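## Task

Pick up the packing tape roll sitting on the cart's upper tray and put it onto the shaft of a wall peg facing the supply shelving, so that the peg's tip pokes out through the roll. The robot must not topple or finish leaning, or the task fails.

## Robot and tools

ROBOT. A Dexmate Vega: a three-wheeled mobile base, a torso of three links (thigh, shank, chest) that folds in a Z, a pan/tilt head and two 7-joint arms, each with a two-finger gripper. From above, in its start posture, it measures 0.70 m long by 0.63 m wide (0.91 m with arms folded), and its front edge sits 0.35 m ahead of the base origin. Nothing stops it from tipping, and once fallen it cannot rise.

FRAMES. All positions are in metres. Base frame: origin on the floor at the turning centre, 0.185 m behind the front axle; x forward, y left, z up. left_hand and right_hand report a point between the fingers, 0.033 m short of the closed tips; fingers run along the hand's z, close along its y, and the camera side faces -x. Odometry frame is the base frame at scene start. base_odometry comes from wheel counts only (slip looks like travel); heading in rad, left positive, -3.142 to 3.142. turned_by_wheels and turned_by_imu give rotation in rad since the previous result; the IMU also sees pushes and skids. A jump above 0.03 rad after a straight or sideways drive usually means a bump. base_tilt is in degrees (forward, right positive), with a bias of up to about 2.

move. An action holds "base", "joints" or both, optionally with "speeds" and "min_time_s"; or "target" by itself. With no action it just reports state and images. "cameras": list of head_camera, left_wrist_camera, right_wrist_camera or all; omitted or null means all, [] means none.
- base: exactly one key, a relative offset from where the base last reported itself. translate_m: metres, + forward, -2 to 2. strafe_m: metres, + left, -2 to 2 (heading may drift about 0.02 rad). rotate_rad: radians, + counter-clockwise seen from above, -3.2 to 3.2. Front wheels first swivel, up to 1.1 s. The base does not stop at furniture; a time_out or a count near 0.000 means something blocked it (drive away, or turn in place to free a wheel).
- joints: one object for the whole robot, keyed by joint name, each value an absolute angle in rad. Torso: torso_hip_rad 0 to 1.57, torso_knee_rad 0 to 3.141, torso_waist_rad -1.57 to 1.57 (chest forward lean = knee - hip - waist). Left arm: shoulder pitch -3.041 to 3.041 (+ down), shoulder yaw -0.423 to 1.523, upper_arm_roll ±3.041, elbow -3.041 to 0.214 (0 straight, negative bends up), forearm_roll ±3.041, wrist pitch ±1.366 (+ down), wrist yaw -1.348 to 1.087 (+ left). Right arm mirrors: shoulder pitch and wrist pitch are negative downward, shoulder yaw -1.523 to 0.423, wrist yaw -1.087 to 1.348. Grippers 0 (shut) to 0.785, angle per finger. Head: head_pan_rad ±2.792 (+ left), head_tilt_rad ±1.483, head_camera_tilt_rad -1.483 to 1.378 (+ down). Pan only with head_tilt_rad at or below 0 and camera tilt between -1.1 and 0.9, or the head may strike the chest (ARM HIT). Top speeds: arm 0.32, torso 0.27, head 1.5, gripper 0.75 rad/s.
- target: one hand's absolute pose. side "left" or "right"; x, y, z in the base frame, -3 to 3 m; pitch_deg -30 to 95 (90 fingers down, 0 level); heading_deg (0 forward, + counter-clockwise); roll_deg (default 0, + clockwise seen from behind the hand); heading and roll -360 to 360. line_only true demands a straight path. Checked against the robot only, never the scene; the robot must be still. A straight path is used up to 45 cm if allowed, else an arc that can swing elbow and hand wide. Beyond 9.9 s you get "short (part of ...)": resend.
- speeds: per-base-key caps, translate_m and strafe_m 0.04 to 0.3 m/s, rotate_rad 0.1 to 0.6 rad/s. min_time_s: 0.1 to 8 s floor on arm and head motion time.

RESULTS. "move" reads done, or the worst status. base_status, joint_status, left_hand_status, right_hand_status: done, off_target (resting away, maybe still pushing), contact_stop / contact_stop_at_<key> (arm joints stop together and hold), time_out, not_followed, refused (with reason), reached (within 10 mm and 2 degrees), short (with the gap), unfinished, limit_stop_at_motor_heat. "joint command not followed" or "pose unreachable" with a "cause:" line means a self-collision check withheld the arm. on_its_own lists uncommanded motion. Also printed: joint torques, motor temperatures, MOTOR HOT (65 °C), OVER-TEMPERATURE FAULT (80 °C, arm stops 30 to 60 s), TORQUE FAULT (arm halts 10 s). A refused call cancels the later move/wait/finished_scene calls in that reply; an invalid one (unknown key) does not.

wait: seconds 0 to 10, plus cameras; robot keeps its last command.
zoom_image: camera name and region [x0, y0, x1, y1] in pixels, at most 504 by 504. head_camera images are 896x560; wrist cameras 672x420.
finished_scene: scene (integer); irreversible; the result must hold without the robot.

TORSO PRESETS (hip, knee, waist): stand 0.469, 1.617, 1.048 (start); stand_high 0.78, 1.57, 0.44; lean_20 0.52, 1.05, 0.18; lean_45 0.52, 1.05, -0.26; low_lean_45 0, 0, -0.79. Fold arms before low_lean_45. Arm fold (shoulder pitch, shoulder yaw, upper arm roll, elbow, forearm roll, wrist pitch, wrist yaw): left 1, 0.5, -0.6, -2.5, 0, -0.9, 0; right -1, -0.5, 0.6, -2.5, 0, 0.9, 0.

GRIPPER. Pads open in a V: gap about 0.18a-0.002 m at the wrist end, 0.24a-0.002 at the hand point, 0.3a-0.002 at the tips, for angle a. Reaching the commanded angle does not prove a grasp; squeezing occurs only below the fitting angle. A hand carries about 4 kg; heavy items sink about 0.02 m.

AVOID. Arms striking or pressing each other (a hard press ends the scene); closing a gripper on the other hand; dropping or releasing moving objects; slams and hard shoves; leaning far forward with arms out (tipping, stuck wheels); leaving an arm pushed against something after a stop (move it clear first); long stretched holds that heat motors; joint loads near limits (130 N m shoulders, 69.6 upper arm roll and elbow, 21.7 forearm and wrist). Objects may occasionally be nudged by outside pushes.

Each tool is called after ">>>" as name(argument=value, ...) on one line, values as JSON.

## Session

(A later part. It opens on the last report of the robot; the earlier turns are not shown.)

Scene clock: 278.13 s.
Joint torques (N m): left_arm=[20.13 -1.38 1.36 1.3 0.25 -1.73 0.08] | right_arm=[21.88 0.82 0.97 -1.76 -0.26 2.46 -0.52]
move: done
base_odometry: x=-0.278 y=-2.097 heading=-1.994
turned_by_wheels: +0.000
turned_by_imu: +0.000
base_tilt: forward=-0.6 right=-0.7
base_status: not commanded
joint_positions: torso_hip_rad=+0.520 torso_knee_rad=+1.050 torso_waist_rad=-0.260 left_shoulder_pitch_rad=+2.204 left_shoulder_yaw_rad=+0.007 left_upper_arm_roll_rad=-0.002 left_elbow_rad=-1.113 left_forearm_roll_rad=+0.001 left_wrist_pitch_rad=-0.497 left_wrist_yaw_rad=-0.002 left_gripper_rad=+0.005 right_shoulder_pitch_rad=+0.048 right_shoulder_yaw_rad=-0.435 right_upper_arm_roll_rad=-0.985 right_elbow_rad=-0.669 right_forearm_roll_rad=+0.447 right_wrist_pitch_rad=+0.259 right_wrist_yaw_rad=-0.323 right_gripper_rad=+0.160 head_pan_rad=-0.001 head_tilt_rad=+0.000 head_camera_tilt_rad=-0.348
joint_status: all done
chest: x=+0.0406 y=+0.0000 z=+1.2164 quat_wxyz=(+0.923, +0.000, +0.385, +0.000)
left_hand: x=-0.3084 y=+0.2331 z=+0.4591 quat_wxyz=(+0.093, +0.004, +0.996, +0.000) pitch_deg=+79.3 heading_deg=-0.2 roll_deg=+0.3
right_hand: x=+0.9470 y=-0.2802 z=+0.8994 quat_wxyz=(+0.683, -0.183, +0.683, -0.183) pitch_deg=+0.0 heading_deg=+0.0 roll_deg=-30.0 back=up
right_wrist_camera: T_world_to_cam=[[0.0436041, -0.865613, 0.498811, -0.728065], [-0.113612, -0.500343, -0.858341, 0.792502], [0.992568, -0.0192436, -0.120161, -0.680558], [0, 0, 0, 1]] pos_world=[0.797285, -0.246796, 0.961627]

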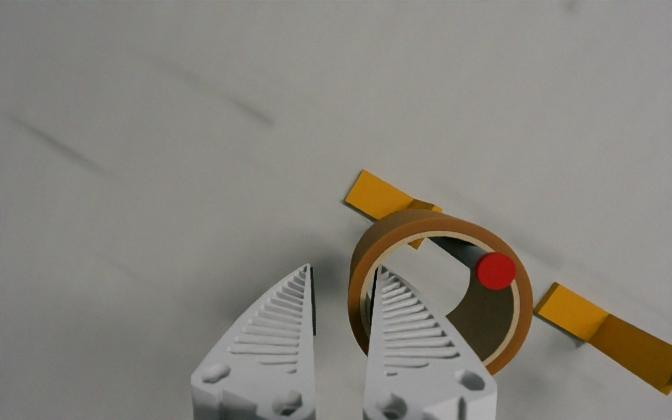

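>>> move(target={"side":"right","x":0.947,"y":-0.286,"z":0.896,"pitch_deg":0,"heading_deg":0,"roll_deg":-30,"line_only":true}, cameras=[])

>>> move(base={"translate_m":-0.1}, speeds={"translate_m":0.05}, cameras=["right_wrist_camera"])

>>> move(base={"translate_m":-0.2}, cameras=["right_wrist_camera","head_camera"])

>>> zoom_image(camera="head_camera", region=[480, 210, 620, 330])

>>> zoom_image(camera="right_wrist_camera", region=[300, 120, 480, 280])

Scene clock: 286.07 s.
Joint torques (N m): left_arm=[21.79 -0.48 0.69 1.35 1.37 -0.22 0.09] | right_arm=[37.04 1.8 8.06 -2.55 0.15 2.05 -0.39]
move: done
base_odometry: x=-0.278 y=-2.097 heading=-1.994
turned_by_wheels: +0.000
turned_by_imu: +0.000
base_tilt: forward=-0.5 right=-0.7
base_status: not commanded
joint_positions: torso_hip_rad=+0.520 torso_knee_rad=+1.050 torso_waist_rad=-0.260 left_shoulder_pitch_rad=+2.204 left_shoulder_yaw_rad=+0.007 left_upper_arm_roll_rad=-0.002 left_elbow_rad=-1.113 left_forearm_roll_rad=+0.001 left_wrist_pitch_rad=-0.497 left_wrist_yaw_rad=-0.002 left_gripper_rad=+0.005 right_shoulder_pitch_rad=+0.055 right_shoulder_yaw_rad=-0.420 right_upper_arm_roll_rad=-0.985 right_elbow_rad=-0.616 right_forearm_roll_rad=+0.447 right_wrist_pitch_rad=+0.292 right_wrist_yaw_rad=-0.307 right_gripper_rad=+0.160 head_pan_rad=-0.001 head_tilt_rad=+0.000 head_camera_tilt_rad=-0.348
joint_status: not commanded
chest: x=+0.0406 y=+0.0000 z=+1.2164 quat_wxyz=(+0.923, +0.000, +0.385, +0.000)
left_hand: x=-0.3084 y=+0.2331 z=+0.4591 quat_wxyz=(+0.093, +0.004, +0.996, +0.000) pitch_deg=+79.3 heading_deg=-0.2 roll_deg=+0.3
right_hand: x=+0.9468 y=-0.2855 z=+0.8957 quat_wxyz=(+0.683, -0.183, +0.683, -0.183) pitch_deg=+0.0 heading_deg=+0.0 roll_deg=-30.0 back=up
right_hand_status: reached (straight line, planned for 0.5 s): 1 mm and 0.0 deg off.

Scene clock: 288.77 s.
Joint torques (N m): left_arm=[21.02 -0.23 1.28 3.13 -0.23 -1.04 0.19] | right_arm=[36.43 0.86 8.32 -1.9 0.13 2.56 -0.63]
move: done
base_odometry: x=-0.237 y=-2.006 heading=-1.994
turned_by_wheels: +0.000
turned_by_imu: +0.001
base_tilt: forward=-0.7 right=-0.8
base_status: done
joint_positions: torso_hip_rad=+0.520 torso_knee_rad=+1.050 torso_waist_rad=-0.260 left_shoulder_pitch_rad=+2.204 left_shoulder_yaw_rad=+0.007 left_upper_arm_roll_rad=-0.002 left_elbow_rad=-1.113 left_forearm_roll_rad=+0.001 left_wrist_pitch_rad=-0.497 left_wrist_yaw_rad=-0.002 left_gripper_rad=+0.005 right_shoulder_pitch_rad=+0.055 right_shoulder_yaw_rad=-0.419 right_upper_arm_roll_rad=-0.985 right_elbow_rad=-0.612 right_forearm_roll_rad=+0.447 right_wrist_pitch_rad=+0.295 right_wrist_yaw_rad=-0.305 right_gripper_rad=+0.160 head_pan_rad=-0.001 head_tilt_rad=+0.000 head_camera_tilt_rad=-0.348
joint_status: not commanded
chest: x=+0.0406 y=+0.0000 z=+1.2164 quat_wxyz=(+0.923, +0.000, +0.385, +0.000)
left_hand: x=-0.3084 y=+0.2331 z=+0.4592 quat_wxyz=(+0.093, +0.004, +0.996, +0.000) pitch_deg=+79.3 heading_deg=-0.2 roll_deg=+0.3
right_hand: x=+0.9468 y=-0.2859 z=+0.8954 quat_wxyz=(+0.683, -0.183, +0.683, -0.183) pitch_deg=+0.0 heading_deg=+0.0 roll_deg=-30.0 back=up
right_wrist_camera: T_world_to_cam=[[0.044587, -0.865265, 0.499328, -0.732333], [-0.11434, -0.50096, -0.857884, 0.786233], [0.992441, -0.0188427, -0.121271, -0.679771], [0, 0, 0, 1]] pos_world=[0.797183, -0.2526, 0.957734]

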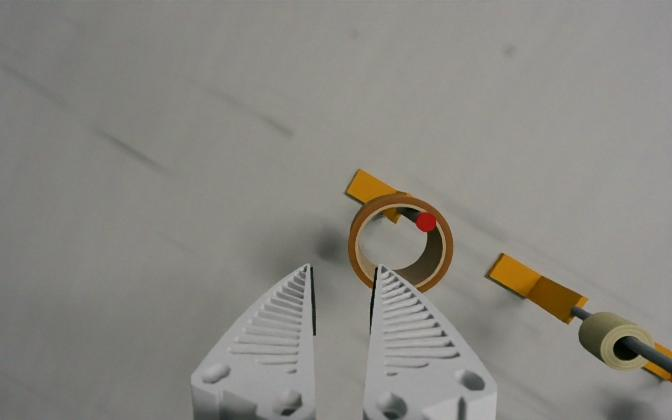

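Scene clock: 291.00 s.
Joint torques (N m): left_arm=[18.75 -0.4 -0.62 -0.07 0.28 -1.53 0] | right_arm=[35.36 0.23 7.99 -2.01 0.14 3.04 -0.33]
move: done
base_odometry: x=-0.154 y=-1.824 heading=-1.996
turned_by_wheels: -0.002
turned_by_imu: -0.004
base_tilt: forward=-0.8 right=-0.8
base_status: done
joint_positions: torso_hip_rad=+0.520 torso_knee_rad=+1.050 torso_waist_rad=-0.260 left_shoulder_pitch_rad=+2.204 left_shoulder_yaw_rad=+0.007 left_upper_arm_roll_rad=-0.002 left_elbow_rad=-1.113 left_forearm_roll_rad=+0.001 left_wrist_pitch_rad=-0.497 left_wrist_yaw_rad=-0.002 left_gripper_rad=+0.005 right_shoulder_pitch_rad=+0.055 right_shoulder_yaw_rad=-0.419 right_upper_arm_roll_rad=-0.985 right_elbow_rad=-0.612 right_forearm_roll_rad=+0.447 right_wrist_pitch_rad=+0.295 right_wrist_yaw_rad=-0.305 right_gripper_rad=+0.160 head_pan_rad=-0.001 head_tilt_rad=+0.000 head_camera_tilt_rad=-0.348
joint_status: not commanded
chest: x=+0.0406 y=+0.0000 z=+1.2164 quat_wxyz=(+0.923, +0.000, +0.385, +0.000)
left_hand: x=-0.3084 y=+0.2331 z=+0.4592 quat_wxyz=(+0.093, +0.004, +0.996, +0.000) pitch_deg=+79.3 heading_deg=-0.2 roll_deg=+0.3
right_hand: x=+0.9468 y=-0.2859 z=+0.8955 quat_wxyz=(+0.683, -0.183, +0.683, -0.183) pitch_deg=+0.0 heading_deg=+0.0 roll_deg=-30.0 back=up
pictures: head_camera, right_wrist_camera
head_camera: T_world_to_cam=[[-0.00717932, -0.999237, 0.0384029, -0.0262763], [-0.458949, -0.0308276, -0.887928, 1.21567], [0.888434, -0.0239997, -0.458377, 0.536263], [0, 0, 0, 1]] pos_world=[0.0813058, 0.02409, 1.32624]
right_wrist_camera: T_world_to_cam=[[0.0445876, -0.865263, 0.499331, -0.732387], [-0.11434, -0.500964, -0.857882, 0.786315], [0.992441, -0.0188427, -0.121271, -0.679759], [0, 0, 0, 1]] pos_world=[0.797183, -0.2526, 0.957834]

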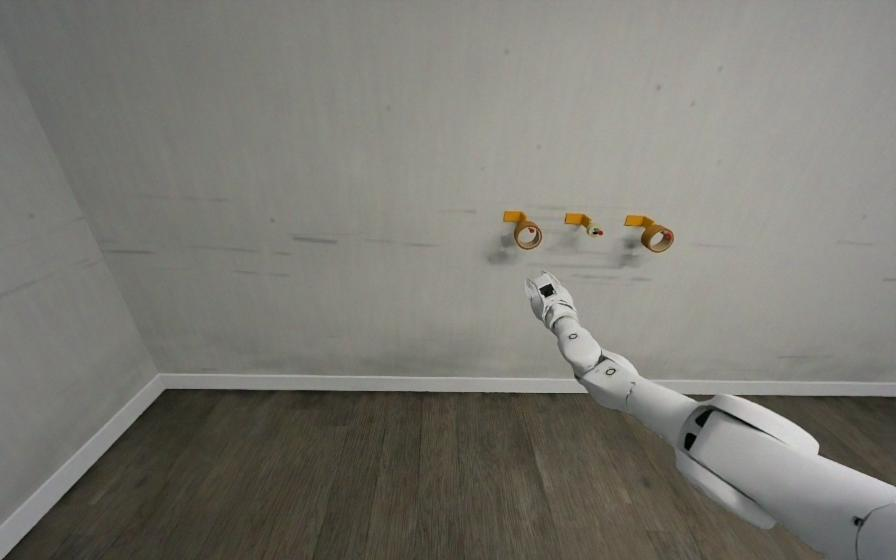

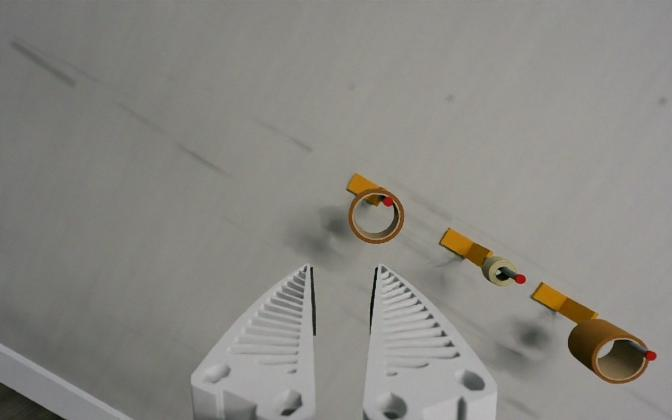

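Scaled by 3.600 (camera's finer frame: 960x600).

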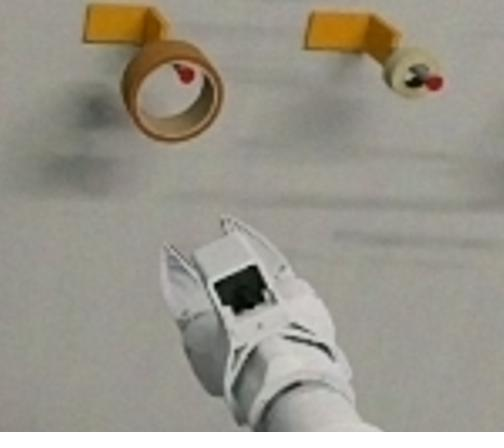

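Scaled by 2.800 (camera's finer frame: 960x600).

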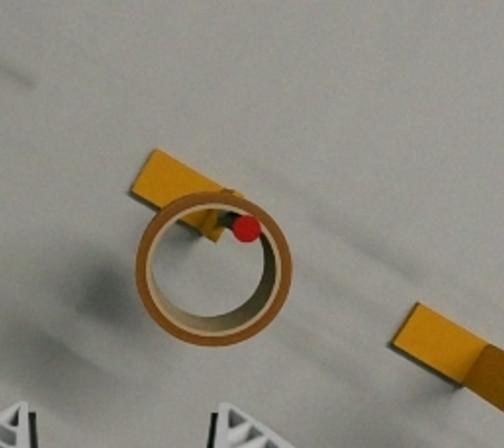

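>>> finished_scene(scene=3)

The scene is finished: the task was done.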